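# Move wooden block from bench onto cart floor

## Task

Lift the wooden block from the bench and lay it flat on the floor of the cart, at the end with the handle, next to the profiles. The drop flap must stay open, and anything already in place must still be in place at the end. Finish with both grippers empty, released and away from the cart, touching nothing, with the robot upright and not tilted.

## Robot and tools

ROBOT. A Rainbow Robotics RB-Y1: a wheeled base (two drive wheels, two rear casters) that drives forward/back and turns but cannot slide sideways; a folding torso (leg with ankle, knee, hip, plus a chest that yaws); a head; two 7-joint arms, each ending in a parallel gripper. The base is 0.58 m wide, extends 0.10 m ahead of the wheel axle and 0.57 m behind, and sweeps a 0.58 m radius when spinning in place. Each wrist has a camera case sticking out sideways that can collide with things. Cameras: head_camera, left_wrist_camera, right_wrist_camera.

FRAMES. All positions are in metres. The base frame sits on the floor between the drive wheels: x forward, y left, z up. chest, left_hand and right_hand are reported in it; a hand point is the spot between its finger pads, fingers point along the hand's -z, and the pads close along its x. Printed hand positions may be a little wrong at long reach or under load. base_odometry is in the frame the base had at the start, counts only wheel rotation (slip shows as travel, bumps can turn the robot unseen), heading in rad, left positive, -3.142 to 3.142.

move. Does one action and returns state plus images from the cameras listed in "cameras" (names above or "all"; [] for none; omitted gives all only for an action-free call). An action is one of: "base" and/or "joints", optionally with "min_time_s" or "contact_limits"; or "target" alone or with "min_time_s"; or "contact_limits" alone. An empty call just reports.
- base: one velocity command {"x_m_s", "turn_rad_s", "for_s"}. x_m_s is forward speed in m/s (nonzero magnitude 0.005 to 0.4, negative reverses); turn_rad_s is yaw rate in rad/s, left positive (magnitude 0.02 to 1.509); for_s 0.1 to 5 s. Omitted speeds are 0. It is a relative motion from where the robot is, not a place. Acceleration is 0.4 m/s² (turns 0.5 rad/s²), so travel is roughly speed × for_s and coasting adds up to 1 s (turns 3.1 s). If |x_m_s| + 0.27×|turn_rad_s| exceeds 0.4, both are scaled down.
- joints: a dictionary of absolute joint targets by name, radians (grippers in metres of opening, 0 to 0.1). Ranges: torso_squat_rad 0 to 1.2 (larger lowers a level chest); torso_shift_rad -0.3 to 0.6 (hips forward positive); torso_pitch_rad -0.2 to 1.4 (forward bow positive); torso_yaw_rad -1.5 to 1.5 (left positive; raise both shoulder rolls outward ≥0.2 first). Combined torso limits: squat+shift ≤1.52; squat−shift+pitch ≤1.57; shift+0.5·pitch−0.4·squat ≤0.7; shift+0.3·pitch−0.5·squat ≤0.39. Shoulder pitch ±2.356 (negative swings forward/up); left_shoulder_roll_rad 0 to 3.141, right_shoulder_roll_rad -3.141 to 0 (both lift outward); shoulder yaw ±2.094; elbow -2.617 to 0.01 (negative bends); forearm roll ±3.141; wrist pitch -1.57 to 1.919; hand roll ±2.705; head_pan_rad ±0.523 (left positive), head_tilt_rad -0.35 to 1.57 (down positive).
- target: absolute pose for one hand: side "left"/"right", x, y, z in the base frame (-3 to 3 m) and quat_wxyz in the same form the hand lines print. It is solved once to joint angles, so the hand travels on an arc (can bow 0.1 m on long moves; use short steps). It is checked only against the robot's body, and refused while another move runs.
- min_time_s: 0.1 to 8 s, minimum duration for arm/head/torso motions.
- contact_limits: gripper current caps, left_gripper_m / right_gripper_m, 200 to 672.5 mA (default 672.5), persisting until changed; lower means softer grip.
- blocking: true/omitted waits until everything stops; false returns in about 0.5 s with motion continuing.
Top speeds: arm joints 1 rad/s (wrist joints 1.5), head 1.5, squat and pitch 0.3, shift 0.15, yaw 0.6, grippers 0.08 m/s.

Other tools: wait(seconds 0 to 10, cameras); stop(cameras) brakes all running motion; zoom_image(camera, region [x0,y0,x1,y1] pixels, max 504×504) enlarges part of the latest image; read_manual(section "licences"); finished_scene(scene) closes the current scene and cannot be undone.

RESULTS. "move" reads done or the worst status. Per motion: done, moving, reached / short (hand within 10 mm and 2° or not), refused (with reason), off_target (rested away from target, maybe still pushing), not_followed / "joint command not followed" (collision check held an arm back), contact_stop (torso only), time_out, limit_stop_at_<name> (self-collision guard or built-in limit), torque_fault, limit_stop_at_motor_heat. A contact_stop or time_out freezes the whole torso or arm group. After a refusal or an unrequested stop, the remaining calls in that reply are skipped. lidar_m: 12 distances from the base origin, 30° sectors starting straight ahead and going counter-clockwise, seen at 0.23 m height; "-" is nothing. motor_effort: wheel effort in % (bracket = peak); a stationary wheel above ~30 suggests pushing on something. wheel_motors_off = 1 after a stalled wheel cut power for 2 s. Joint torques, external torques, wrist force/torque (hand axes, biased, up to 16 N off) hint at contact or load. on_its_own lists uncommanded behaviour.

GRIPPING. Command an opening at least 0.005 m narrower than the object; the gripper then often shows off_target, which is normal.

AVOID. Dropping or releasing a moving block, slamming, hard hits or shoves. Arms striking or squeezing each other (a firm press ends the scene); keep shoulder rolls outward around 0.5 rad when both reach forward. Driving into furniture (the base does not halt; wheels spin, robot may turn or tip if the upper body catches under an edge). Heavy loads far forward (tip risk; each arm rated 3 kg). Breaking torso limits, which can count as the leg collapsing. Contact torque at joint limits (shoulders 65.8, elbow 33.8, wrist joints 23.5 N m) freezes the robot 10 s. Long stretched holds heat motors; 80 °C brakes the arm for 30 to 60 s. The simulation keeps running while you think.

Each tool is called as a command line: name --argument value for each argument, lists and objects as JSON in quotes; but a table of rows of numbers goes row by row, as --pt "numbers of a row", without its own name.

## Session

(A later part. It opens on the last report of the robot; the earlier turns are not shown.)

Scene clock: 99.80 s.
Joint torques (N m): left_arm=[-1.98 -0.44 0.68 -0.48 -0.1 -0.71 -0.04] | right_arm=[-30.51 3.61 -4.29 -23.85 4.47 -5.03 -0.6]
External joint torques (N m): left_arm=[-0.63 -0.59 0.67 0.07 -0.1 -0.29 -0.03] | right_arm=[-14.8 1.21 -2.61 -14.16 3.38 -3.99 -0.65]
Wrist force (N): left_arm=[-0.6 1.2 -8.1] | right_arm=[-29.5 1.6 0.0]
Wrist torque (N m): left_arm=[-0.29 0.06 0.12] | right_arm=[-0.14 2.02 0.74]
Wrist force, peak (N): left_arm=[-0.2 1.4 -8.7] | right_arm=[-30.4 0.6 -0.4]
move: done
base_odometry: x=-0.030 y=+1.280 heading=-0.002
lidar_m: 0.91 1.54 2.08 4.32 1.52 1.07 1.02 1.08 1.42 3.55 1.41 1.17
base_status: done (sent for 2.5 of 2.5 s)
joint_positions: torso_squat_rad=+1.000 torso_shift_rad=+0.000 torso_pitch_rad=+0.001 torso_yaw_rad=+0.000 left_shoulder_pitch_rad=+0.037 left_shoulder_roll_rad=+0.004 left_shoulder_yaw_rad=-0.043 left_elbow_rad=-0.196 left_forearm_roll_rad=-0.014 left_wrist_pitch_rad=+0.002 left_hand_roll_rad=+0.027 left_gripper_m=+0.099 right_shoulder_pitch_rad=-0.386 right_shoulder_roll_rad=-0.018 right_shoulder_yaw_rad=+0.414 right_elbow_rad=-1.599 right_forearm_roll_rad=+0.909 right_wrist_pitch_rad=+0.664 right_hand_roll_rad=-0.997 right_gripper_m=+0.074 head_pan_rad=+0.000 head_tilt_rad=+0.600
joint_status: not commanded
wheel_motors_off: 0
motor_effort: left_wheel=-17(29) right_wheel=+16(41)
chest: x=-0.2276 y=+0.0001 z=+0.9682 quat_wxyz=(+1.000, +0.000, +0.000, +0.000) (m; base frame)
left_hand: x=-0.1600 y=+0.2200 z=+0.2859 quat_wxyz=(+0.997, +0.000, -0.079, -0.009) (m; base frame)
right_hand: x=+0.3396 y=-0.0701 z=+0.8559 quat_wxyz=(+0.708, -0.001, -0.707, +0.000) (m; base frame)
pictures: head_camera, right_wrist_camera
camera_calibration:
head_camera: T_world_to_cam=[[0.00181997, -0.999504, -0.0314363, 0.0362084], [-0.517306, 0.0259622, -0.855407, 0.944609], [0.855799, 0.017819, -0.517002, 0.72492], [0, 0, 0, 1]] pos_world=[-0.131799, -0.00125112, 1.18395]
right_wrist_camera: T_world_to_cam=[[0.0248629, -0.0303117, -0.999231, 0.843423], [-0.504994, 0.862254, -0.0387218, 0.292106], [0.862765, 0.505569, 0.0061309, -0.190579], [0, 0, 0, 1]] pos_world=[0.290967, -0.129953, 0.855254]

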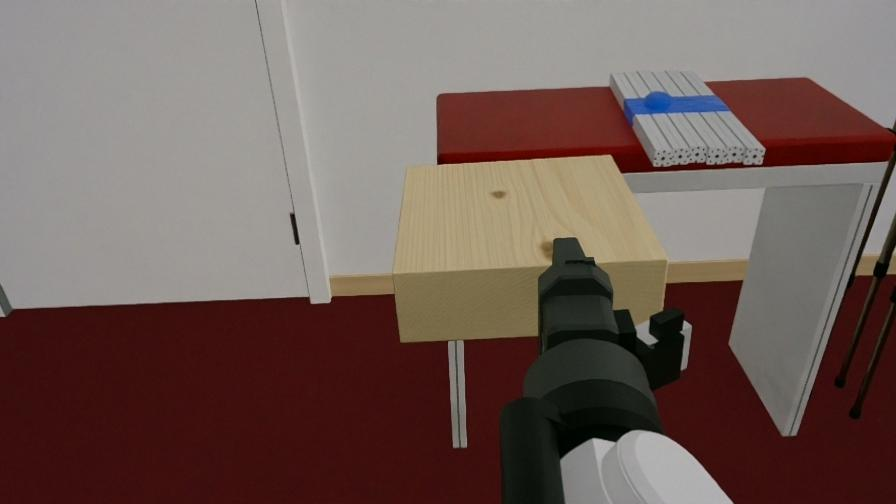

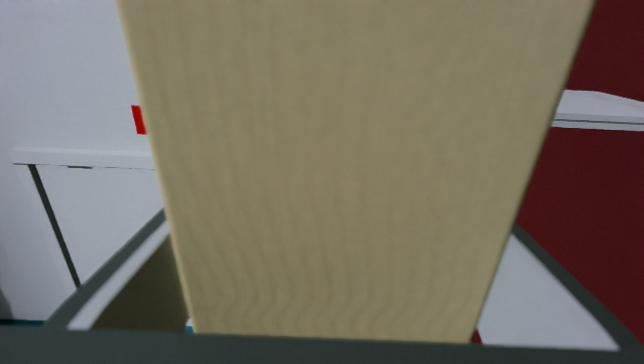

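move --base '{"turn_rad_s": -0.6, "for_s": 2.617}'

move --base '{"x_m_s": 0.3, "for_s": 4.2}'

move --base '{"turn_rad_s": 0.6, "for_s": 2.617}' --cameras '["head_camera"]'

Scene clock: 107.10 s.
Joint torques (N m): left_arm=[-1.77 -0.41 0.66 -0.4 -0.1 -0.66 0.02] | right_arm=[-30.79 3.36 -4.39 -23.59 4.46 -5.19 -0.51]
External joint torques (N m): left_arm=[-0.42 -0.56 0.65 0.14 -0.1 -0.24 0.03] | right_arm=[-15.07 0.96 -2.72 -13.9 3.38 -4.15 -0.56]
Wrist force (N): left_arm=[-0.6 1.5 -7.6] | right_arm=[-29.0 1.6 0.2]
Wrist torque (N m): left_arm=[-0.30 0.09 0.05] | right_arm=[-0.11 2.06 0.71]
Wrist force, peak (N): left_arm=[-0.1 1.7 -8.6] | right_arm=[-29.7 2.1 0.5]
move: done
base_odometry: x=-0.030 y=+1.281 heading=-1.581
lidar_m: 3.35 1.42 1.16 0.91 1.55 2.03 4.32 1.55 1.08 1.03 1.05 1.39
base_status: done (sent for 2.63 of 2.63 s)
joint_positions: torso_squat_rad=+1.000 torso_shift_rad=+0.000 torso_pitch_rad=+0.001 torso_yaw_rad=+0.000 left_shoulder_pitch_rad=+0.037 left_shoulder_roll_rad=+0.004 left_shoulder_yaw_rad=-0.043 left_elbow_rad=-0.196 left_forearm_roll_rad=-0.014 left_wrist_pitch_rad=+0.002 left_hand_roll_rad=+0.027 left_gripper_m=+0.099 right_shoulder_pitch_rad=-0.386 right_shoulder_roll_rad=-0.018 right_shoulder_yaw_rad=+0.414 right_elbow_rad=-1.599 right_forearm_roll_rad=+0.909 right_wrist_pitch_rad=+0.664 right_hand_roll_rad=-0.997 right_gripper_m=+0.074 head_pan_rad=+0.000 head_tilt_rad=+0.600
joint_status: not commanded
wheel_motors_off: 0
motor_effort: left_wheel=+17(51) right_wheel=+5(49)
chest: x=-0.2276 y=+0.0000 z=+0.9682 quat_wxyz=(+1.000, +0.000, +0.000, +0.000) (m; base frame)
left_hand: x=-0.1600 y=+0.2200 z=+0.2859 quat_wxyz=(+0.997, +0.000, -0.079, -0.009) (m; base frame)
right_hand: x=+0.3396 y=-0.0701 z=+0.8559 quat_wxyz=(+0.708, -0.001, -0.707, +0.000) (m; base frame)
pictures: none

Scene clock: 112.33 s.
Joint torques (N m): left_arm=[-0.74 -0.64 0.68 -0.54 -0.03 -0.66 -0.04] | right_arm=[-30.47 3.57 -3.68 -23.45 4.44 -5.01 -0.55]
External joint torques (N m): left_arm=[0.61 -0.79 0.67 0 -0.03 -0.24 -0.03] | right_arm=[-14.76 1.17 -2.01 -13.74 3.36 -3.97 -0.6]
Wrist force (N): left_arm=[-0.1 0.8 -7.4] | right_arm=[-28.6 1.9 0.2]
Wrist torque (N m): left_arm=[-0.22 0.15 0.08] | right_arm=[-0.16 2.02 0.73]
Wrist force, peak (N): left_arm=[0.2 1.4 -8.5] | right_arm=[-30.3 1.4 0.6]
move: done
base_odometry: x=-0.044 y=+0.021 heading=-1.581
lidar_m: 3.11 1.24 0.87 0.81 1.12 1.60 4.68 1.44 1.03 0.96 0.97 1.29
base_status: done (sent for 4.2 of 4.2 s)
joint_positions: torso_squat_rad=+1.000 torso_shift_rad=+0.000 torso_pitch_rad=+0.001 torso_yaw_rad=+0.000 left_shoulder_pitch_rad=+0.037 left_shoulder_roll_rad=+0.004 left_shoulder_yaw_rad=-0.043 left_elbow_rad=-0.196 left_forearm_roll_rad=-0.014 left_wrist_pitch_rad=+0.002 left_hand_roll_rad=+0.027 left_gripper_m=+0.099 right_shoulder_pitch_rad=-0.386 right_shoulder_roll_rad=-0.019 right_shoulder_yaw_rad=+0.414 right_elbow_rad=-1.599 right_forearm_roll_rad=+0.909 right_wrist_pitch_rad=+0.664 right_hand_roll_rad=-0.997 right_gripper_m=+0.074 head_pan_rad=+0.000 head_tilt_rad=+0.600
joint_status: not commanded
wheel_motors_off: 0
motor_effort: left_wheel=+0(50) right_wheel=+0(40)
chest: x=-0.2275 y=+0.0000 z=+0.9682 quat_wxyz=(+1.000, +0.000, +0.001, +0.000) (m; base frame)
left_hand: x=-0.1599 y=+0.2200 z=+0.2859 quat_wxyz=(+0.997, +0.000, -0.079, -0.009) (m; base frame)
right_hand: x=+0.3397 y=-0.0701 z=+0.8558 quat_wxyz=(+0.708, -0.001, -0.707, +0.000) (m; base frame)
pictures: none

Scene clock: 116.50 s.
Joint torques (N m): left_arm=[-1.27 -0.82 0.87 -0.47 -0.07 -0.63 0.01] | right_arm=[-30.4 4.24 -3.98 -23.52 4.33 -4.98 -0.52]
External joint torques (N m): left_arm=[0.08 -0.98 0.86 0.07 -0.07 -0.21 0.02] | right_arm=[-14.69 1.84 -2.31 -13.83 3.25 -3.94 -0.57]
Wrist force (N): left_arm=[0.0 1.0 -7.9] | right_arm=[-29.1 1.5 0.7]
Wrist torque (N m): left_arm=[-0.23 0.17 0.12] | right_arm=[-0.04 2.06 0.74]
Wrist force, peak (N): left_arm=[0.2 0.9 -8.4] | right_arm=[-29.6 1.4 0.0]
move: done
base_odometry: x=-0.044 y=+0.021 heading=-0.002
lidar_m: 0.82 1.12 1.60 4.28 1.41 1.00 0.95 0.99 1.33 3.33 1.21 0.86
base_status: done (sent for 2.63 of 2.63 s)
joint_positions: torso_squat_rad=+1.000 torso_shift_rad=+0.000 torso_pitch_rad=+0.001 torso_yaw_rad=+0.000 left_shoulder_pitch_rad=+0.037 left_shoulder_roll_rad=+0.004 left_shoulder_yaw_rad=-0.043 left_elbow_rad=-0.196 left_forearm_roll_rad=-0.014 left_wrist_pitch_rad=+0.002 left_hand_roll_rad=+0.027 left_gripper_m=+0.099 right_shoulder_pitch_rad=-0.386 right_shoulder_roll_rad=-0.019 right_shoulder_yaw_rad=+0.414 right_elbow_rad=-1.599 right_forearm_roll_rad=+0.909 right_wrist_pitch_rad=+0.664 right_hand_roll_rad=-0.997 right_gripper_m=+0.074 head_pan_rad=+0.000 head_tilt_rad=+0.600
joint_status: not commanded
wheel_motors_off: 0
motor_effort: left_wheel=+3(46) right_wheel=+20(39)
chest: x=-0.2275 y=+0.0000 z=+0.9682 quat_wxyz=(+1.000, +0.000, +0.001, +0.000) (m; base frame)
left_hand: x=-0.1599 y=+0.2200 z=+0.2859 quat_wxyz=(+0.997, +0.000, -0.079, -0.009) (m; base frame)
right_hand: x=+0.3397 y=-0.0701 z=+0.8558 quat_wxyz=(+0.708, -0.001, -0.707, +0.000) (m; base frame)
pictures: head_camera
camera_calibration:
head_camera: T_world_to_cam=[[0.00175939, -0.999501, -0.0315238, 0.0363041], [-0.517544, 0.0260635, -0.85526, 0.944457], [0.855655, 0.0178197, -0.51724, 0.725097], [0, 0, 0, 1]] pos_world=[-0.131699, -0.00125082, 1.18395]

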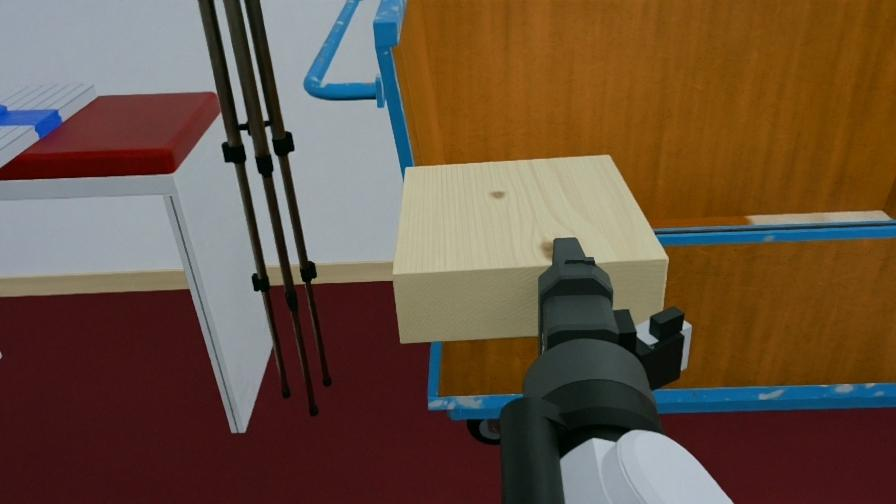

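move --joints '{"torso_squat_rad": 0.15, "head_tilt_rad": 0.7}'

move --target '{"side": "right", "x": 0.34, "y": -0.25, "z": 0.9, "quat_wxyz": [0.7071, 0, -0.7071, 0]}' --min_time_s 2.5 --cameras '["head_camera"]'

Scene clock: 121.73 s.
Joint torques (N m): left_arm=[-1.04 -0.65 0.78 -0.52 -0.08 -0.65 0.01] | right_arm=[-30.5 4.16 -4.23 -23.6 4.42 -5.01 -0.58]
External joint torques (N m): left_arm=[0.31 -0.81 0.76 0.03 -0.08 -0.23 0.02] | right_arm=[-14.79 1.75 -2.56 -13.92 3.33 -3.97 -0.63]
Wrist force (N): left_arm=[0.0 1.3 -8.0] | right_arm=[-28.9 1.4 0.4]
Wrist torque (N m): left_arm=[-0.31 0.15 0.11] | right_arm=[-0.09 2.01 0.70]
Wrist force, peak (N): left_arm=[0.8 1.3 -8.5] | right_arm=[-30.8 1.2 0.5]
move: done
base_odometry: x=-0.044 y=+0.021 heading=-0.002
lidar_m: 0.82 1.12 1.59 4.30 1.39 1.00 0.94 0.99 1.32 3.32 1.22 0.87
base_status: not commanded
joint_positions: torso_squat_rad=+0.150 torso_shift_rad=+0.000 torso_pitch_rad=+0.001 torso_yaw_rad=+0.000 left_shoulder_pitch_rad=+0.037 left_shoulder_roll_rad=+0.004 left_shoulder_yaw_rad=-0.043 left_elbow_rad=-0.196 left_forearm_roll_rad=-0.014 left_wrist_pitch_rad=+0.002 left_hand_roll_rad=+0.027 left_gripper_m=+0.099 right_shoulder_pitch_rad=-0.386 right_shoulder_roll_rad=-0.019 right_shoulder_yaw_rad=+0.414 right_elbow_rad=-1.599 right_forearm_roll_rad=+0.909 right_wrist_pitch_rad=+0.664 right_hand_roll_rad=-0.997 right_gripper_m=+0.074 head_pan_rad=+0.000 head_tilt_rad=+0.700
joint_status: all done
wheel_motors_off: 0
motor_effort: left_wheel=+4(4) right_wheel=+20(22)
chest: x=-0.2274 y=+0.0001 z=+1.2821 quat_wxyz=(+1.000, +0.000, +0.001, +0.000) (m; base frame)
left_hand: x=-0.1598 y=+0.2200 z=+0.5998 quat_wxyz=(+0.997, +0.000, -0.079, -0.009) (m; base frame)
right_hand: x=+0.3398 y=-0.0701 z=+1.1696 quat_wxyz=(+0.708, -0.001, -0.707, +0.000) (m; base frame)
pictures: none

Scene clock: 124.57 s.
Joint torques (N m): left_arm=[-1.12 -0.52 1.03 -0.35 -0.08 -0.72 -0.06] | right_arm=[-32.51 -7.71 -4.55 -7.67 1.22 8.5 -0.73]
External joint torques (N m): left_arm=[0.23 -0.68 1.02 0.2 -0.08 -0.3 -0.05] | right_arm=[-15.11 -2.26 -1.87 -4.81 0.91 6.78 -0.78]
Wrist force (N): left_arm=[0.3 0.9 -8.1] | right_arm=[-27.7 2.9 -5.4]
Wrist torque (N m): left_arm=[-0.25 0.20 0.07] | right_arm=[-0.06 1.94 0.68]
Wrist force, peak (N): left_arm=[0.1 2.4 -8.6] | right_arm=[-29.6 -0.5 -6.1]
move: short
base_odometry: x=-0.044 y=+0.021 heading=-0.002
lidar_m: 0.82 1.10 1.59 4.29 1.41 1.01 0.96 0.99 1.32 3.31 1.22 0.86
base_status: not commanded
joint_positions: torso_squat_rad=+0.150 torso_shift_rad=+0.000 torso_pitch_rad=+0.001 torso_yaw_rad=+0.000 left_shoulder_pitch_rad=+0.037 left_shoulder_roll_rad=+0.004 left_shoulder_yaw_rad=-0.043 left_elbow_rad=-0.196 left_forearm_roll_rad=-0.014 left_wrist_pitch_rad=+0.002 left_hand_roll_rad=+0.027 left_gripper_m=+0.099 right_shoulder_pitch_rad=-0.608 right_shoulder_roll_rad=-0.275 right_shoulder_yaw_rad=+0.990 right_elbow_rad=-0.411 right_forearm_roll_rad=+1.571 right_wrist_pitch_rad=+0.608 right_hand_roll_rad=-2.705 right_gripper_m=+0.074 head_pan_rad=+0.000 head_tilt_rad=+0.700
joint_status: all done
wheel_motors_off: 0
motor_effort: left_wheel=+2(4) right_wheel=+22(22)
chest: x=-0.2274 y=+0.0000 z=+1.2821 quat_wxyz=(+1.000, +0.000, +0.001, +0.000) (m; base frame)
left_hand: x=-0.1598 y=+0.2201 z=+0.5998 quat_wxyz=(+0.997, +0.000, -0.079, -0.009) (m; base frame)
right_hand: x=+0.3375 y=-0.2505 z=+0.8981 quat_wxyz=(+0.786, -0.036, -0.617, -0.009) (m; base frame)
right_hand_status: short (checked arc, as near as the solve gets, planned for 2.5 s): 3 mm and 14.3 deg off. The place is met; only the turn is off.
pictures: head_camera
camera_calibration:
head_camera: T_world_to_cam=[[-0.00137995, -0.999497, -0.0316789, 0.0456852], [-0.600365, 0.0261625, -0.799298, 1.1131], [0.799725, 0.0179159, -0.600099, 0.998635], [0, 0, 0, 1]] pos_world=[-0.130306, -0.00135076, 1.49042]

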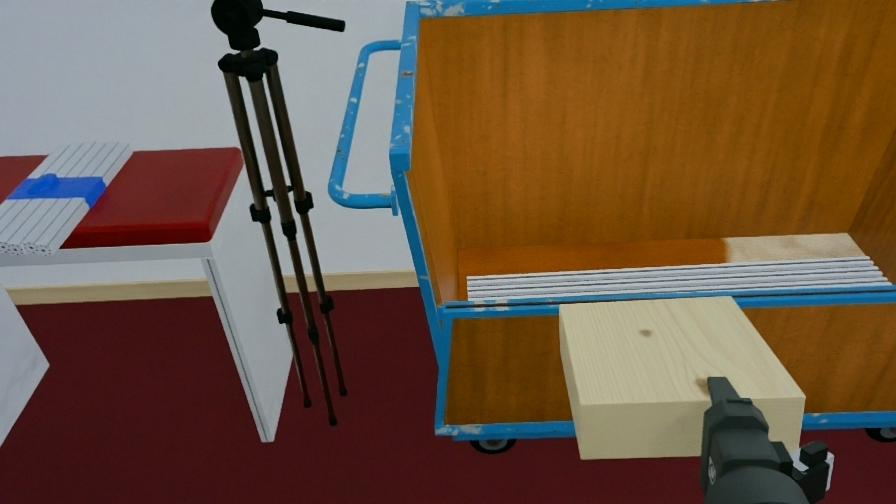

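zoom_image --camera "head_camera" --region '[420, 180, 896, 340]'

Scaled by 1.059 from the camera's 896x504 image, which has a finer 1280x720 frame.

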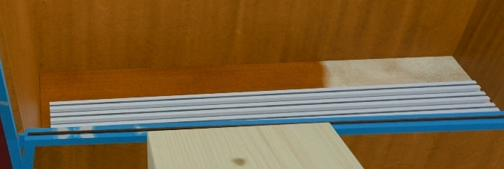

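move --target '{"side": "right", "x": 0.38, "y": -0.36, "z": 1.08, "quat_wxyz": [0.7071, 0, -0.7071, 0]}' --min_time_s 2.5

move --base '{"x_m_s": 0.2, "for_s": 2.0}' --joints '{"head_tilt_rad": 0.95, "head_pan_rad": 0.1}' --cameras '["head_camera", "right_wrist_camera"]'

Scene clock: 136.60 s.
Joint torques (N m): left_arm=[-1.01 -0.72 0.65 -0.39 -0.01 -0.62 -0.15] | right_arm=[-32.32 -18.66 -17.8 -8.6 0.96 8.56 -0.54]
External joint torques (N m): left_arm=[0.34 -0.89 0.63 0.15 -0.01 -0.2 -0.14] | right_arm=[-14.53 -6.1 -9.74 -5.37 0.65 6.86 -0.59]
Wrist force (N): left_arm=[-1.0 1.3 -7.4] | right_arm=[-28.3 1.3 0.9]
Wrist torque (N m): left_arm=[-0.29 0.02 0.09] | right_arm=[-0.12 2.01 0.71]
Wrist force, peak (N): left_arm=[-0.4 1.1 -8.4] | right_arm=[-29.8 1.2 1.2]
move: done
base_odometry: x=-0.044 y=+0.021 heading=-0.002
lidar_m: 0.82 1.11 1.59 4.31 1.41 0.99 0.95 1.00 1.33 3.31 1.22 0.87
base_status: not commanded
joint_positions: torso_squat_rad=+0.150 torso_shift_rad=+0.000 torso_pitch_rad=+0.001 torso_yaw_rad=+0.000 left_shoulder_pitch_rad=+0.037 left_shoulder_roll_rad=+0.004 left_shoulder_yaw_rad=-0.043 left_elbow_rad=-0.196 left_forearm_roll_rad=-0.014 left_wrist_pitch_rad=+0.002 left_hand_roll_rad=+0.027 left_gripper_m=+0.099 right_shoulder_pitch_rad=-0.560 right_shoulder_roll_rad=-0.827 right_shoulder_yaw_rad=+0.883 right_elbow_rad=-1.051 right_forearm_roll_rad=+1.476 right_wrist_pitch_rad=+0.520 right_hand_roll_rad=-2.672 right_gripper_m=+0.074 head_pan_rad=+0.000 head_tilt_rad=+0.700
joint_status: all done
wheel_motors_off: 0
motor_effort: left_wheel=+2(4) right_wheel=+21(24)
chest: x=-0.2274 y=+0.0000 z=+1.2821 quat_wxyz=(+1.000, +0.000, +0.001, +0.000) (m; base frame)
left_hand: x=-0.1598 y=+0.2201 z=+0.5999 quat_wxyz=(+0.997, +0.000, -0.079, -0.009) (m; base frame)
right_hand: x=+0.3786 y=-0.3596 z=+1.0762 quat_wxyz=(+0.709, +0.001, -0.705, +0.001) (m; base frame)
right_hand_status: reached (checked arc, planned for 2.5 s): 4 mm and 0.4 deg off.
pictures: none

Scene clock: 139.47 s.
Joint torques (N m): left_arm=[-1.05 -0.48 0.76 -0.41 -0.03 -0.74 0.02] | right_arm=[-33.03 -18.69 -17.87 -8.6 0.95 8.49 -0.5]
External joint torques (N m): left_arm=[0.3 -0.65 0.75 0.13 -0.04 -0.32 0.02] | right_arm=[-15.24 -6.13 -9.8 -5.37 0.64 6.76 -0.56]
Wrist force (N): left_arm=[-0.6 1.5 -7.4] | right_arm=[-28.2 1.1 1.0]
Wrist torque (N m): left_arm=[-0.29 0.03 0.08] | right_arm=[-0.18 2.09 0.73]
Wrist force, peak (N): left_arm=[-0.6 1.4 -8.5] | right_arm=[-30.1 0.7 0.7]
move: done
base_odometry: x=+0.356 y=+0.020 heading=-0.001
lidar_m: 0.42 0.72 1.39 4.22 1.99 1.43 1.35 1.41 1.88 4.70 0.63 0.45
base_status: done (sent for 2 of 2 s)
joint_positions: torso_squat_rad=+0.150 torso_shift_rad=+0.000 torso_pitch_rad=+0.001 torso_yaw_rad=+0.000 left_shoulder_pitch_rad=+0.037 left_shoulder_roll_rad=+0.004 left_shoulder_yaw_rad=-0.043 left_elbow_rad=-0.196 left_forearm_roll_rad=-0.014 left_wrist_pitch_rad=+0.002 left_hand_roll_rad=+0.027 left_gripper_m=+0.099 right_shoulder_pitch_rad=-0.560 right_shoulder_roll_rad=-0.827 right_shoulder_yaw_rad=+0.883 right_elbow_rad=-1.051 right_forearm_roll_rad=+1.476 right_wrist_pitch_rad=+0.520 right_hand_roll_rad=-2.672 right_gripper_m=+0.074 head_pan_rad=+0.100 head_tilt_rad=+0.950
joint_status: all done
wheel_motors_off: 0
motor_effort: left_wheel=+12(44) right_wheel=-8(51)
chest: x=-0.2274 y=+0.0000 z=+1.2821 quat_wxyz=(+1.000, +0.000, +0.001, +0.000) (m; base frame)
left_hand: x=-0.1598 y=+0.2201 z=+0.5999 quat_wxyz=(+0.997, +0.000, -0.079, -0.009) (m; base frame)
right_hand: x=+0.3785 y=-0.3597 z=+1.0761 quat_wxyz=(+0.709, +0.001, -0.705, +0.001) (m; base frame)
pictures: head_camera, right_wrist_camera
camera_calibration:
head_camera: T_world_to_cam=[[0.0906792, -0.995412, -0.0305363, 0.0628351], [-0.778238, -0.0516964, -0.625837, 0.819592], [0.621387, 0.080515, -0.779355, 1.22774], [0, 0, 0, 1]] pos_world=[-0.13076, 0.00606561, 1.47169]
right_wrist_camera: T_world_to_cam=[[0.0205889, -0.0289417, -0.999369, 1.0559], [-0.509356, 0.859828, -0.0353943, 0.567266], [0.86031, 0.509763, 0.0029613, -0.0732957], [0, 0, 0, 1]] pos_world=[0.330258, -0.419828, 1.07553]

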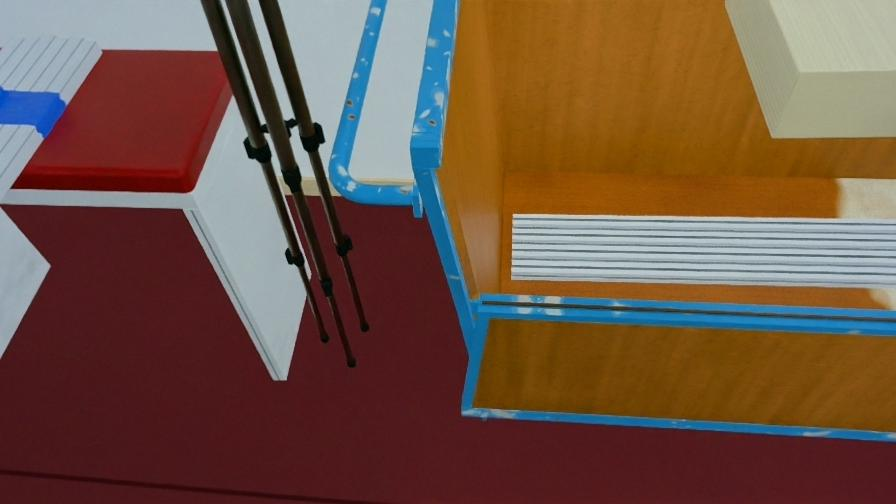

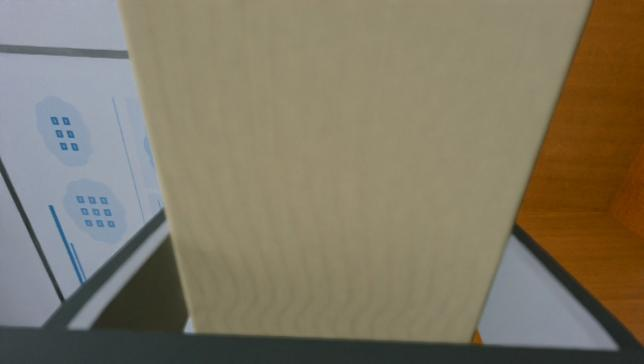

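move --base '{"x_m_s": 0.15, "for_s": 1.2}' --joints '{"head_tilt_rad": 0.9, "head_pan_rad": 0.1, "torso_pitch_rad": 0.3}' --cameras '["head_camera"]'

Scene clock: 147.27 s.
Joint torques (N m): left_arm=[6.48 -0.66 0.49 2.75 -0.08 0.08 -0.02] | right_arm=[-24.29 -18.91 -15.01 -7.55 1.05 8.19 -0.54]
External joint torques (N m): left_arm=[-0.33 -0.93 0.46 0.07 -0.08 -0.1 -0.02] | right_arm=[-12.38 -6.1 -8.49 -4.63 0.74 6.56 -0.59]
Wrist force (N): left_arm=[1.6 1.1 -7.8] | right_arm=[-27.1 1.2 -7.5]
Wrist torque (N m): left_arm=[-0.25 0.19 0.05] | right_arm=[-0.39 1.94 0.68]
Wrist force, peak (N): left_arm=[2.3 1.4 -8.2] | right_arm=[-29.5 1.3 -6.5]
move: done
base_odometry: x=+0.536 y=+0.020 heading=+0.000
lidar_m: 0.23 0.25 0.67 3.61 2.25 1.61 1.53 1.60 2.13 1.11 0.36 0.25
base_status: done (sent for 1.2 of 1.2 s)
joint_positions: torso_squat_rad=+0.150 torso_shift_rad=+0.000 torso_pitch_rad=+0.301 torso_yaw_rad=+0.000 left_shoulder_pitch_rad=+0.037 left_shoulder_roll_rad=+0.004 left_shoulder_yaw_rad=-0.043 left_elbow_rad=-0.196 left_forearm_roll_rad=-0.014 left_wrist_pitch_rad=+0.002 left_hand_roll_rad=+0.027 left_gripper_m=+0.099 right_shoulder_pitch_rad=-0.560 right_shoulder_roll_rad=-0.827 right_shoulder_yaw_rad=+0.883 right_elbow_rad=-1.051 right_forearm_roll_rad=+1.476 right_wrist_pitch_rad=+0.521 right_hand_roll_rad=-2.672 right_gripper_m=+0.074 head_pan_rad=+0.100 head_tilt_rad=+0.900
joint_status: all done
wheel_motors_off: 0
motor_effort: left_wheel=+11(37) right_wheel=-10(29)
chest: x=-0.1359 y=+0.0000 z=+1.2682 quat_wxyz=(+0.989, +0.000, +0.150, +0.000) (m; base frame)
left_hand: x=-0.2731 y=+0.2201 z=+0.5965 quat_wxyz=(+0.997, -0.002, +0.071, -0.009) (m; base frame)
right_hand: x=+0.3824 y=-0.3596 z=+0.8926 quat_wxyz=(+0.806, +0.001, -0.592, +0.001) (m; base frame)
pictures: head_camera
camera_calibration:
head_camera: T_world_to_cam=[[0.079005, -0.995253, -0.0568335, 0.0858775], [-0.909041, -0.0485273, -0.413872, 0.602311], [0.409149, 0.0843619, -0.908559, 1.2877], [0, 0, 0, 1]] pos_world=[0.0138786, 0.00606539, 1.42411]

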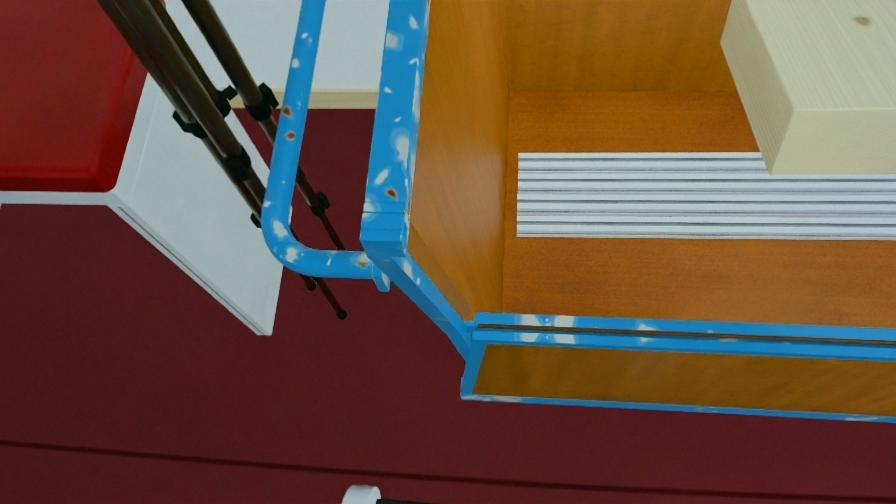

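move --joints '{"left_shoulder_roll_rad": 0.3, "left_elbow_rad": -1.6}'

move --target '{"side": "left", "x": 0.33, "y": 0.0, "z": 1.02, "quat_wxyz": [1, 0, 0, 0]}' --min_time_s 2 --cameras '["head_camera", "left_wrist_camera"]'

Scene clock: 162.83 s.
Joint torques (N m): left_arm=[-3.87 3.6 3.82 -8.61 -0.08 -1.89 -0.07] | right_arm=[-24.67 -18.86 -15.36 -7.45 1.02 8.14 -0.47]
External joint torques (N m): left_arm=[0.76 -1.45 0.44 0.81 -0.13 -0.05 -0.02] | right_arm=[-12.76 -6.05 -8.84 -4.53 0.71 6.51 -0.52]
Wrist force (N): left_arm=[-4.6 0.1 -3.9] | right_arm=[-27.2 1.7 -7.1]
Wrist torque (N m): left_arm=[-0.18 -0.09 0.13] | right_arm=[-0.30 1.95 0.69]
Wrist force, peak (N): left_arm=[1.0 1.4 -8.5] | right_arm=[-27.8 2.3 -7.5]
move: done
base_odometry: x=+0.536 y=+0.020 heading=+0.000
lidar_m: 0.23 0.24 0.67 3.60 2.26 1.60 1.53 1.59 2.13 1.08 0.36 0.26
base_status: not commanded
joint_positions: torso_squat_rad=+0.150 torso_shift_rad=+0.000 torso_pitch_rad=+0.301 torso_yaw_rad=+0.000 left_shoulder_pitch_rad=+0.037 left_shoulder_roll_rad=+0.300 left_shoulder_yaw_rad=-0.043 left_elbow_rad=-1.600 left_forearm_roll_rad=-0.014 left_wrist_pitch_rad=+0.002 left_hand_roll_rad=+0.027 left_gripper_m=+0.099 right_shoulder_pitch_rad=-0.560 right_shoulder_roll_rad=-0.827 right_shoulder_yaw_rad=+0.883 right_elbow_rad=-1.051 right_forearm_roll_rad=+1.476 right_wrist_pitch_rad=+0.521 right_hand_roll_rad=-2.672 right_gripper_m=+0.074 head_pan_rad=+0.100 head_tilt_rad=+0.900
joint_status: all done
wheel_motors_off: 0
motor_effort: left_wheel=+12(13) right_wheel=-11(13)
chest: x=-0.1359 y=-0.0001 z=+1.2682 quat_wxyz=(+0.989, +0.000, +0.150, +0.000) (m; base frame)
left_hand: x=+0.2814 y=+0.2917 z=+0.9037 quat_wxyz=(+0.802, +0.069, -0.580, -0.126) (m; base frame)
right_hand: x=+0.3824 y=-0.3596 z=+0.8926 quat_wxyz=(+0.806, +0.001, -0.592, +0.001) (m; base frame)
pictures: none

Scene clock: 165.23 s.
Joint torques (N m): left_arm=[-19.49 2.1 2.24 -7.21 -0.03 -0.51 0.07] | right_arm=[-24.18 -18.23 -15.01 -7.48 1.17 8.17 -0.7]
External joint torques (N m): left_arm=[2.5 -0.47 0.08 1.27 -0.05 -0.43 0.07] | right_arm=[-12.26 -5.42 -8.48 -4.58 0.85 6.54 -0.74]
Wrist force (N): left_arm=[1.1 0.9 -7.2] | right_arm=[-27.1 2.5 -7.5]
Wrist torque (N m): left_arm=[-0.20 0.15 0.10] | right_arm=[-0.21 1.98 0.72]
Wrist force, peak (N): left_arm=[-13.7 98.7 29.5] | right_arm=[-30.1 -0.3 -8.7]
move: done
base_odometry: x=+0.536 y=+0.020 heading=+0.000
lidar_m: 0.88 0.59 0.66 3.60 2.26 1.60 1.53 1.59 2.13 1.09 0.36 0.31
base_status: not commanded
joint_positions: torso_squat_rad=+0.150 torso_shift_rad=+0.000 torso_pitch_rad=+0.301 torso_yaw_rad=+0.000 left_shoulder_pitch_rad=-1.334 left_shoulder_roll_rad=+0.000 left_shoulder_yaw_rad=-0.184 left_elbow_rad=-0.945 left_forearm_roll_rad=+0.297 left_wrist_pitch_rad=+1.851 left_hand_roll_rad=+0.602 left_gripper_m=+0.099 right_shoulder_pitch_rad=-0.560 right_shoulder_roll_rad=-0.827 right_shoulder_yaw_rad=+0.882 right_elbow_rad=-1.051 right_forearm_roll_rad=+1.476 right_wrist_pitch_rad=+0.521 right_hand_roll_rad=-2.672 right_gripper_m=+0.074 head_pan_rad=+0.100 head_tilt_rad=+0.900
joint_status: all done
wheel_motors_off: 0
motor_effort: left_wheel=+12(55) right_wheel=-12(30)
chest: x=-0.1360 y=-0.0001 z=+1.2682 quat_wxyz=(+0.989, +0.000, +0.150, +0.000) (m; base frame)
left_hand: x=+0.3299 y=+0.0000 z=+1.0204 quat_wxyz=(+1.000, -0.001, -0.001, +0.000) (m; base frame)
left_hand_status: reached (checked arc, planned for 2.0 s): 0 mm and 0.2 deg off.
right_hand: x=+0.3824 y=-0.3596 z=+0.8928 quat_wxyz=(+0.806, +0.001, -0.592, +0.001) (m; base frame)
pictures: head_camera, left_wrist_camera
camera_calibration:
head_camera: T_world_to_cam=[[0.0790627, -0.995244, -0.0569149, 0.0860059], [-0.908983, -0.0485349, -0.413997, 0.602439], [0.409266, 0.0844664, -0.908497, 1.28774], [0, 0, 0, 1]] pos_world=[0.0137785, 0.00606512, 1.42421]
left_wrist_camera: T_world_to_cam=[[0.99961, 0.0271533, -0.0065285, -0.323607], [0.0271102, -0.887359, 0.460282, -0.449596], [0.00670504, -0.46028, -0.887749, 0.976197], [0, 0, 0, 1]] pos_world=[0.329124, 0.0591575, 1.07145]

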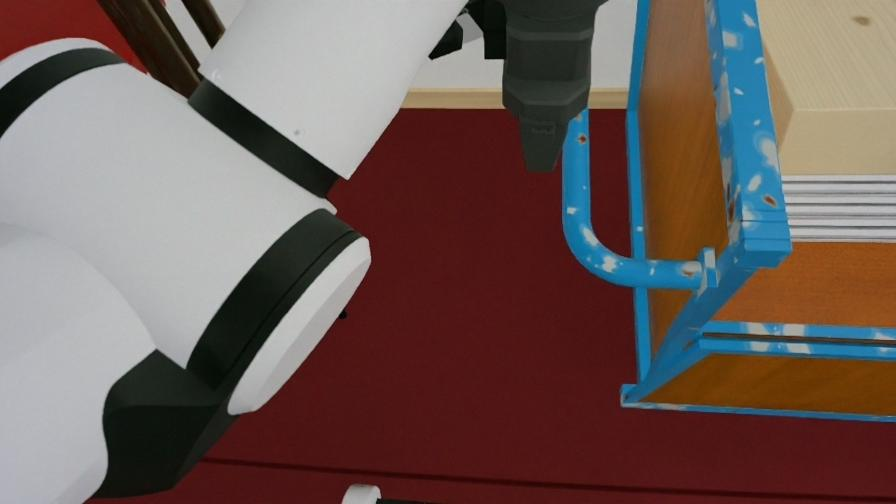

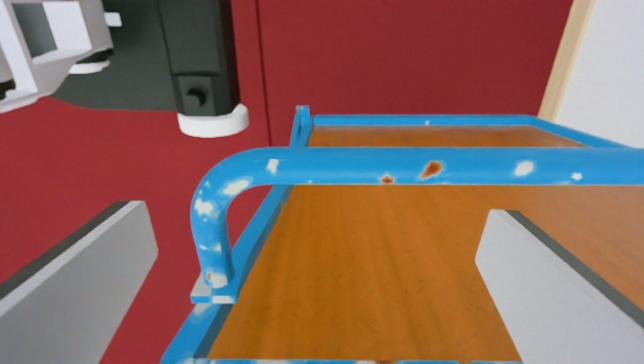

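move --target '{"side": "left", "x": 0.30, "y": 0.08, "z": 1.16, "quat_wxyz": [1, 0, 0, 0]}' --min_time_s 1.5 --cameras '["left_wrist_camera"]'

move --base '{"x_m_s": -0.1, "for_s": 3}' --cameras '["head_camera", "left_wrist_camera"]'

Scene clock: 175.67 s.
Joint torques (N m): left_arm=[-19.91 5.8 10.24 -1.33 -0.16 -0.53 0.05] | right_arm=[-23.99 -18.27 -15.16 -7.51 1.13 8.06 -0.47]
External joint torques (N m): left_arm=[1.67 -1.51 0.42 -0.08 -0.2 -0.48 0.05] | right_arm=[-12.08 -5.46 -8.63 -4.59 0.81 6.43 -0.51]
Wrist force (N): left_arm=[1.2 1.0 -7.4] | right_arm=[-27.4 1.5 -7.6]
Wrist torque (N m): left_arm=[-0.26 0.25 0.09] | right_arm=[-0.26 2.00 0.69]
Wrist force, peak (N): left_arm=[0.9 0.9 -8.9] | right_arm=[-28.1 1.3 -7.5]
move: done
base_odometry: x=+0.536 y=+0.020 heading=+0.000
lidar_m: 0.87 0.58 0.67 3.59 2.26 1.61 1.53 1.60 2.13 1.10 0.37 0.32
base_status: not commanded
joint_positions: torso_squat_rad=+0.150 torso_shift_rad=+0.000 torso_pitch_rad=+0.301 torso_yaw_rad=+0.000 left_shoulder_pitch_rad=-1.652 left_shoulder_roll_rad=+0.748 left_shoulder_yaw_rad=-0.910 left_elbow_rad=-1.457 left_forearm_roll_rad=+1.463 left_wrist_pitch_rad=+1.822 left_hand_roll_rad=+1.085 left_gripper_m=+0.099 right_shoulder_pitch_rad=-0.560 right_shoulder_roll_rad=-0.827 right_shoulder_yaw_rad=+0.882 right_elbow_rad=-1.051 right_forearm_roll_rad=+1.476 right_wrist_pitch_rad=+0.521 right_hand_roll_rad=-2.672 right_gripper_m=+0.074 head_pan_rad=+0.100 head_tilt_rad=+0.900
joint_status: all done
wheel_motors_off: 0
motor_effort: left_wheel=+12(13) right_wheel=-11(14)
chest: x=-0.1360 y=-0.0001 z=+1.2682 quat_wxyz=(+0.989, +0.000, +0.150, +0.000) (m; base frame)
left_hand: x=+0.2998 y=+0.0799 z=+1.1605 quat_wxyz=(+1.000, +0.000, +0.002, -0.001) (m; base frame)
left_hand_status: reached (checked arc, planned for 1.5 s): 1 mm and 0.2 deg off.
right_hand: x=+0.3824 y=-0.3596 z=+0.8928 quat_wxyz=(+0.806, +0.001, -0.592, +0.001) (m; base frame)
pictures: left_wrist_camera
camera_calibration:
left_wrist_camera: T_world_to_cam=[[0.999594, 0.0258178, -0.0120116, -0.288432], [0.0284503, -0.887887, 0.459181, -0.441462], [0.00119013, -0.459336, -0.888262, 1.13965], [0, 0, 0, 1]] pos_world=[0.299518, 0.138959, 1.21155]

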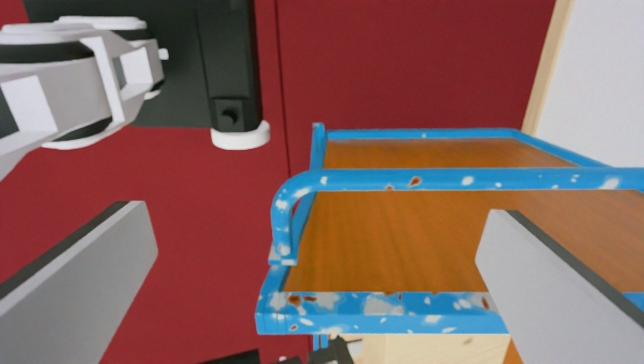

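Scene clock: 179.30 s.
Joint torques (N m): left_arm=[-19.7 5.7 10.4 -1.33 -0.08 -0.35 0.11] | right_arm=[-24.3 -18.4 -14.8 -7.44 1.14 8.2 -0.65]
External joint torques (N m): left_arm=[1.87 -1.61 0.58 -0.08 -0.12 -0.3 0.11] | right_arm=[-12.39 -5.59 -8.27 -4.52 0.82 6.57 -0.69]
Wrist force (N): left_arm=[1.3 1.3 -7.9] | right_arm=[-27.8 0.5 -7.6]
Wrist torque (N m): left_arm=[-0.35 0.25 0.08] | right_arm=[-0.27 1.99 0.72]
Wrist force, peak (N): left_arm=[1.3 0.6 -8.4] | right_arm=[-28.3 2.2 -8.2]
move: done
base_odometry: x=+0.236 y=+0.020 heading=+0.001
lidar_m: 0.91 0.83 1.44 4.67 1.82 1.29 1.22 1.28 1.70 4.33 0.80 0.58
base_status: done (sent for 3 of 3 s)
joint_positions: torso_squat_rad=+0.150 torso_shift_rad=+0.000 torso_pitch_rad=+0.301 torso_yaw_rad=+0.000 left_shoulder_pitch_rad=-1.652 left_shoulder_roll_rad=+0.748 left_shoulder_yaw_rad=-0.910 left_elbow_rad=-1.457 left_forearm_roll_rad=+1.463 left_wrist_pitch_rad=+1.822 left_hand_roll_rad=+1.085 left_gripper_m=+0.099 right_shoulder_pitch_rad=-0.560 right_shoulder_roll_rad=-0.827 right_shoulder_yaw_rad=+0.882 right_elbow_rad=-1.051 right_forearm_roll_rad=+1.476 right_wrist_pitch_rad=+0.521 right_hand_roll_rad=-2.672 right_gripper_m=+0.074 head_pan_rad=+0.100 head_tilt_rad=+0.900
joint_status: not commanded
wheel_motors_off: 0
motor_effort: left_wheel=+14(33) right_wheel=-12(31)
chest: x=-0.1361 y=-0.0001 z=+1.2682 quat_wxyz=(+0.989, +0.000, +0.150, +0.000) (m; base frame)
left_hand: x=+0.2998 y=+0.0799 z=+1.1605 quat_wxyz=(+1.000, +0.000, +0.002, -0.001) (m; base frame)
right_hand: x=+0.3824 y=-0.3597 z=+0.8929 quat_wxyz=(+0.806, +0.001, -0.592, +0.001) (m; base frame)
pictures: head_camera, left_wrist_camera
camera_calibration:
head_camera: T_world_to_cam=[[0.0790618, -0.995244, -0.0569045, 0.0859989], [-0.908892, -0.0485196, -0.4142, 0.602635], [0.409469, 0.0844674, -0.908405, 1.28765], [0, 0, 0, 1]] pos_world=[0.0136783, 0.00606516, 1.42421]
left_wrist_camera: T_world_to_cam=[[0.999597, 0.0257317, -0.0119629, -0.28838], [0.0283516, -0.88793, 0.459103, -0.441329], [0.00119132, -0.459258, -0.888302, 1.13968], [0, 0, 0, 1]] pos_world=[0.299418, 0.13896, 1.21155]

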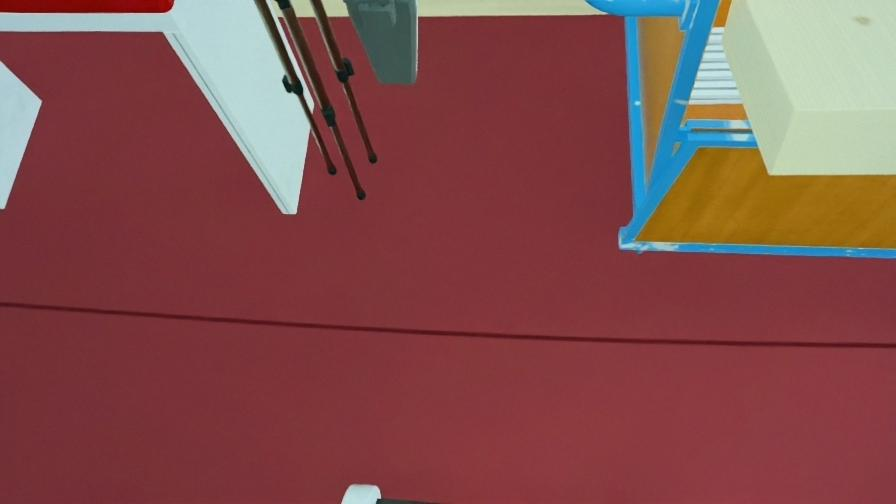

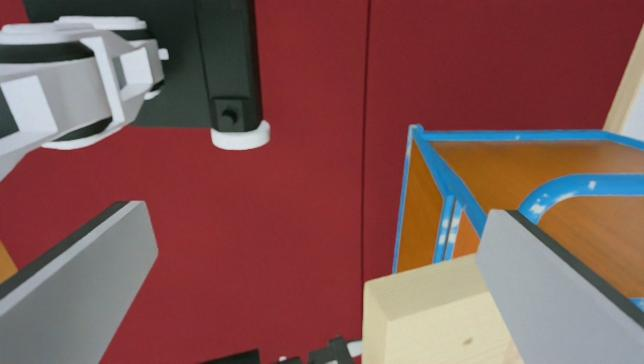

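move --joints '{"left_shoulder_pitch_rad": -0.3, "left_shoulder_roll_rad": 0.6, "left_shoulder_yaw_rad": 0, "left_elbow_rad": -1.0, "left_forearm_roll_rad": 0, "left_wrist_pitch_rad": 0, "left_hand_roll_rad": 0, "torso_pitch_rad": 0, "torso_squat_rad": 0.8}'

move --joints '{"left_shoulder_pitch_rad": 0.1, "left_shoulder_roll_rad": 0.1, "left_elbow_rad": -0.2, "torso_squat_rad": 1.0, "head_tilt_rad": 0.7, "head_pan_rad": 0}'

move --target '{"side": "right", "x": 0.32, "y": -0.16, "z": 0.86, "quat_wxyz": [0.7071, 0, -0.7071, 0]}' --min_time_s 2 --cameras '["head_camera"]'

Scene clock: 200.50 s.
Joint torques (N m): left_arm=[-15.07 11.3 6.77 -8.53 0.34 -1.81 0.21] | right_arm=[-32.29 -18.51 -16.11 -8.1 1.13 8.59 -0.55]
External joint torques (N m): left_arm=[0.58 -2.7 1.24 -0.04 0.26 -0.17 0.25] | right_arm=[-14.49 -5.95 -8.05 -4.88 0.82 6.87 -0.6]
Wrist force (N): left_arm=[-3.9 -2.8 -2.9] | right_arm=[-28.6 0.9 0.9]
Wrist torque (N m): left_arm=[-0.01 -0.04 0.16] | right_arm=[-0.07 2.01 0.73]
Wrist force, peak (N): left_arm=[1.2 0.7 -8.5] | right_arm=[-29.5 1.0 0.9]
move: done
base_odometry: x=+0.236 y=+0.020 heading=+0.001
lidar_m: 0.91 0.84 1.44 4.68 1.81 1.29 1.23 1.29 1.72 4.32 0.81 0.58
base_status: not commanded
joint_positions: torso_squat_rad=+0.800 torso_shift_rad=+0.000 torso_pitch_rad=+0.001 torso_yaw_rad=+0.000 left_shoulder_pitch_rad=-0.300 left_shoulder_roll_rad=+0.600 left_shoulder_yaw_rad=+0.000 left_elbow_rad=-1.000 left_forearm_roll_rad=+0.000 left_wrist_pitch_rad=+0.000 left_hand_roll_rad=+0.000 left_gripper_m=+0.099 right_shoulder_pitch_rad=-0.560 right_shoulder_roll_rad=-0.827 right_shoulder_yaw_rad=+0.882 right_elbow_rad=-1.051 right_forearm_roll_rad=+1.476 right_wrist_pitch_rad=+0.520 right_hand_roll_rad=-2.672 right_gripper_m=+0.074 head_pan_rad=+0.100 head_tilt_rad=+0.900
joint_status: all done
wheel_motors_off: 0
motor_effort: left_wheel=+14(15) right_wheel=-15(16)
chest: x=-0.2276 y=-0.0001 z=+1.0777 quat_wxyz=(+1.000, +0.000, +0.000, +0.000) (m; base frame)
left_hand: x=+0.3387 y=+0.4880 z=+0.8318 quat_wxyz=(+0.758, +0.253, -0.583, -0.147) (m; base frame)
right_hand: x=+0.3785 y=-0.3598 z=+0.8721 quat_wxyz=(+0.709, +0.001, -0.705, +0.001) (m; base frame)
pictures: none

Scene clock: 202.13 s.
Joint torques (N m): left_arm=[-0.55 2.79 1.16 -0.6 0.24 -0.73 0.3] | right_arm=[-33.34 -18.19 -16.43 -8.16 1.2 8.75 -0.61]
External joint torques (N m): left_arm=[-0.86 -0.29 0.88 -0.65 0.23 -0.42 0.3] | right_arm=[-15.55 -5.63 -8.37 -4.94 0.89 7.04 -0.66]
Wrist force (N): left_arm=[0.4 0.0 -8.2] | right_arm=[-28.7 1.5 0.6]
Wrist torque (N m): left_arm=[-0.19 0.14 0.09] | right_arm=[-0.13 2.02 0.73]
Wrist force, peak (N): left_arm=[-2.3 0.0 -8.3] | right_arm=[-30.3 1.6 0.9]
move: done
base_odometry: x=+0.236 y=+0.020 heading=+0.001
lidar_m: 0.91 0.84 1.43 4.68 1.81 1.29 1.23 1.29 1.71 4.33 0.80 0.59
base_status: not commanded
joint_positions: torso_squat_rad=+1.000 torso_shift_rad=+0.000 torso_pitch_rad=+0.001 torso_yaw_rad=+0.000 left_shoulder_pitch_rad=+0.100 left_shoulder_roll_rad=+0.100 left_shoulder_yaw_rad=+0.000 left_elbow_rad=-0.200 left_forearm_roll_rad=+0.000 left_wrist_pitch_rad=+0.000 left_hand_roll_rad=+0.000 left_gripper_m=+0.099 right_shoulder_pitch_rad=-0.560 right_shoulder_roll_rad=-0.827 right_shoulder_yaw_rad=+0.882 right_elbow_rad=-1.051 right_forearm_roll_rad=+1.476 right_wrist_pitch_rad=+0.520 right_hand_roll_rad=-2.672 right_gripper_m=+0.074 head_pan_rad=+0.000 head_tilt_rad=+0.700
joint_status: all done
wheel_motors_off: 0
motor_effort: left_wheel=+14(20) right_wheel=-14(17)
chest: x=-0.2276 y=-0.0001 z=+0.9682 quat_wxyz=(+1.000, +0.000, +0.000, +0.000) (m; base frame)
left_hand: x=-0.2051 y=+0.2978 z=+0.2874 quat_wxyz=(+0.997, +0.051, -0.051, +0.010) (m; base frame)
right_hand: x=+0.3784 y=-0.3599 z=+0.7624 quat_wxyz=(+0.709, +0.001, -0.705, +0.001) (m; base frame)
pictures: none

Scene clock: 204.47 s.
Joint torques (N m): left_arm=[-0.4 2.57 0.79 -0.52 0.31 -0.73 0.23] | right_arm=[-29.78 -4.8 -15.88 -14.25 7.87 -1.99 1.2]
External joint torques (N m): left_arm=[-0.71 -0.51 0.52 -0.56 0.3 -0.41 0.24] | right_arm=[-13.56 1.11 -7.26 -7.96 6.27 -1.86 1.15]
Wrist force (N): left_arm=[0.3 0.3 -7.9] | right_arm=[-27.8 -2.1 2.5]
Wrist torque (N m): left_arm=[-0.17 0.16 0.10] | right_arm=[-0.79 1.76 -1.32]
Wrist force, peak (N): left_arm=[0.6 1.0 -8.2] | right_arm=[-31.6 -15.9 10.9]
move: done
base_odometry: x=+0.236 y=+0.020 heading=+0.001
lidar_m: 0.90 0.85 1.44 4.67 1.81 1.29 1.22 1.28 1.71 4.33 0.79 0.59
base_status: not commanded
joint_positions: torso_squat_rad=+1.000 torso_shift_rad=+0.000 torso_pitch_rad=+0.001 torso_yaw_rad=+0.000 left_shoulder_pitch_rad=+0.100 left_shoulder_roll_rad=+0.100 left_shoulder_yaw_rad=+0.000 left_elbow_rad=-0.200 left_forearm_roll_rad=+0.000 left_wrist_pitch_rad=+0.000 left_hand_roll_rad=+0.000 left_gripper_m=+0.099 right_shoulder_pitch_rad=-0.535 right_shoulder_roll_rad=-0.688 right_shoulder_yaw_rad=+0.837 right_elbow_rad=-1.830 right_forearm_roll_rad=+0.679 right_wrist_pitch_rad=+0.983 right_hand_roll_rad=-1.504 right_gripper_m=+0.074 head_pan_rad=+0.000 head_tilt_rad=+0.700
joint_status: all done
wheel_motors_off: 0
motor_effort: left_wheel=+12(15) right_wheel=-10(15)
chest: x=-0.2277 y=-0.0001 z=+0.9682 quat_wxyz=(+1.000, +0.000, +0.000, +0.000) (m; base frame)
left_hand: x=-0.2049 y=+0.2979 z=+0.2874 quat_wxyz=(+0.997, +0.051, -0.052, +0.010) (m; base frame)
right_hand: x=+0.3193 y=-0.1609 z=+0.8567 quat_wxyz=(+0.709, -0.001, -0.705, +0.000) (m; base frame)
right_hand_status: reached (checked arc, planned for 2.0 s): 3 mm and 0.3 deg off.
pictures: head_camera
camera_calibration:
head_camera: T_world_to_cam=[[-0.00141342, -0.99949, -0.0318968, 0.0357931], [-0.600194, 0.0263607, -0.79942, 0.862189], [0.799854, 0.0180144, -0.599925, 0.810319], [0, 0, 0, 1]] pos_world=[-0.130606, -0.00155042, 1.17652]

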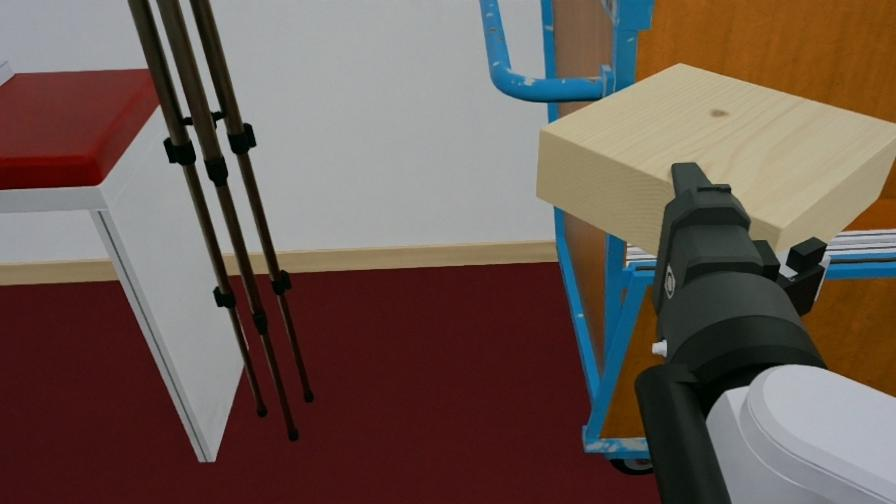

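move --base '{"x_m_s": -0.1, "for_s": 2.0}'

move --target '{"side": "right", "x": 0.34, "y": -0.1, "z": 0.87, "quat_wxyz": [0.6533, 0.2706, -0.6533, 0.2706]}' --min_time_s 4 --cameras '["head_camera"]'

Scene clock: 215.37 s.
Joint torques (N m): left_arm=[-0.42 2.19 0.89 0.05 0.26 -0.74 0.21] | right_arm=[-30.29 -6.9 -15.94 -13.17 8.51 -0.41 1.27]
External joint torques (N m): left_arm=[-0.73 -0.88 0.61 0 0.24 -0.42 0.22] | right_arm=[-14.08 -1 -7.32 -6.88 6.9 -0.28 1.22]
Wrist force (N): left_arm=[0.3 -0.3 -8.2] | right_arm=[-29.0 1.0 0.4]
Wrist torque (N m): left_arm=[-0.14 0.16 0.08] | right_arm=[-0.04 2.02 -1.17]
Wrist force, peak (N): left_arm=[-0.1 0.9 -8.8] | right_arm=[-30.4 1.4 -0.9]
move: done
base_odometry: x=+0.036 y=+0.020 heading=+0.002
lidar_m: 0.77 1.02 1.54 4.56 1.52 1.08 1.02 1.09 1.45 3.64 1.09 0.79
base_status: done (sent for 2 of 2 s)
joint_positions: torso_squat_rad=+1.000 torso_shift_rad=+0.000 torso_pitch_rad=+0.001 torso_yaw_rad=+0.000 left_shoulder_pitch_rad=+0.100 left_shoulder_roll_rad=+0.100 left_shoulder_yaw_rad=+0.000 left_elbow_rad=-0.200 left_forearm_roll_rad=+0.000 left_wrist_pitch_rad=+0.000 left_hand_roll_rad=+0.000 left_gripper_m=+0.099 right_shoulder_pitch_rad=-0.534 right_shoulder_roll_rad=-0.687 right_shoulder_yaw_rad=+0.837 right_elbow_rad=-1.830 right_forearm_roll_rad=+0.679 right_wrist_pitch_rad=+0.983 right_hand_roll_rad=-1.504 right_gripper_m=+0.074 head_pan_rad=+0.000 head_tilt_rad=+0.700
joint_status: not commanded
wheel_motors_off: 0
motor_effort: left_wheel=+15(34) right_wheel=-16(34)
chest: x=-0.2276 y=+0.0000 z=+0.9682 quat_wxyz=(+1.000, +0.000, +0.000, +0.000) (m; base frame)
left_hand: x=-0.2049 y=+0.2979 z=+0.2873 quat_wxyz=(+0.997, +0.051, -0.052, +0.010) (m; base frame)
right_hand: x=+0.3192 y=-0.1604 z=+0.8566 quat_wxyz=(+0.709, +0.000, -0.705, +0.000) (m; base frame)
pictures: none

Scene clock: 219.70 s.
Joint torques (N m): left_arm=[-0.41 2.33 0.76 -0.04 0.32 -0.67 0.13] | right_arm=[-35.14 -10.32 -20.68 -14.49 -1.74 0.04 0.78]
External joint torques (N m): left_arm=[-0.71 -0.74 0.48 -0.09 0.31 -0.35 0.13] | right_arm=[-16.46 -1.76 -11.42 -8.44 -1.25 0.02 0.73]
Wrist force (N): left_arm=[0.8 -0.2 -7.7] | right_arm=[-28.8 0.4 0.5]
Wrist torque (N m): left_arm=[-0.15 0.22 0.13] | right_arm=[-0.06 1.97 -1.19]
Wrist force, peak (N): left_arm=[-0.3 0.3 -8.4] | right_arm=[-29.5 1.4 1.1]
move: done
base_odometry: x=+0.036 y=+0.020 heading=+0.002
lidar_m: 0.77 1.03 1.54 4.55 1.52 1.06 1.03 1.08 1.45 3.62 1.10 0.78
base_status: not commanded
joint_positions: torso_squat_rad=+1.000 torso_shift_rad=+0.000 torso_pitch_rad=+0.001 torso_yaw_rad=+0.000 left_shoulder_pitch_rad=+0.100 left_shoulder_roll_rad=+0.100 left_shoulder_yaw_rad=+0.000 left_elbow_rad=-0.200 left_forearm_roll_rad=+0.000 left_wrist_pitch_rad=+0.000 left_hand_roll_rad=+0.000 left_gripper_m=+0.099 right_shoulder_pitch_rad=-0.602 right_shoulder_roll_rad=-0.732 right_shoulder_yaw_rad=+0.616 right_elbow_rad=-1.422 right_forearm_roll_rad=+0.651 right_wrist_pitch_rad=-0.255 right_hand_roll_rad=-1.584 right_gripper_m=+0.074 head_pan_rad=+0.000 head_tilt_rad=+0.700
joint_status: all done
wheel_motors_off: 0
motor_effort: left_wheel=+15(16) right_wheel=-14(17)
chest: x=-0.2276 y=+0.0000 z=+0.9682 quat_wxyz=(+1.000, +0.000, +0.000, +0.000) (m; base frame)
left_hand: x=-0.2049 y=+0.2978 z=+0.2873 quat_wxyz=(+0.997, +0.051, -0.052, +0.010) (m; base frame)
right_hand: x=+0.3392 y=-0.1007 z=+0.8660 quat_wxyz=(+0.657, +0.270, -0.651, +0.269) (m; base frame)
right_hand_status: reached (checked arc, planned for 4.0 s): 4 mm and 0.5 deg off.
pictures: head_camera
camera_calibration:
head_camera: T_world_to_cam=[[-0.0013724, -0.999497, -0.0316809, 0.035744], [-0.600189, 0.0261635, -0.79943, 0.862196], [0.799857, 0.0179174, -0.599923, 0.810314], [0, 0, 0, 1]] pos_world=[-0.130606, -0.00135076, 1.17652]

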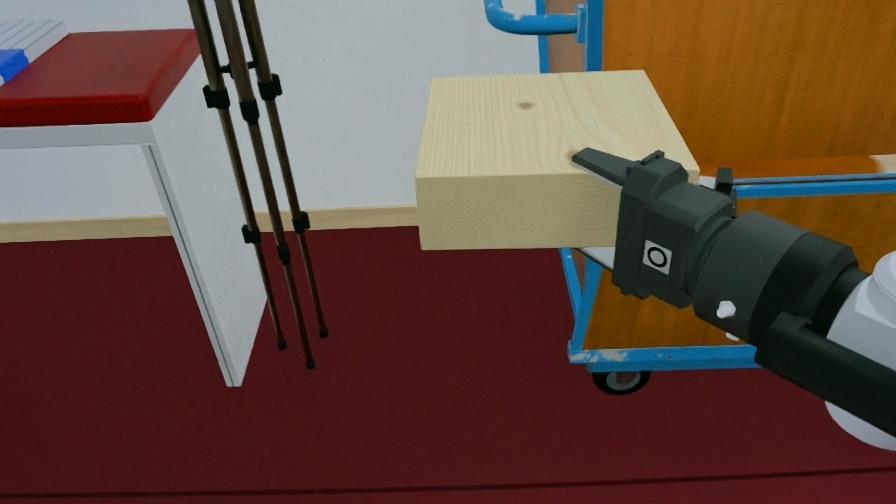

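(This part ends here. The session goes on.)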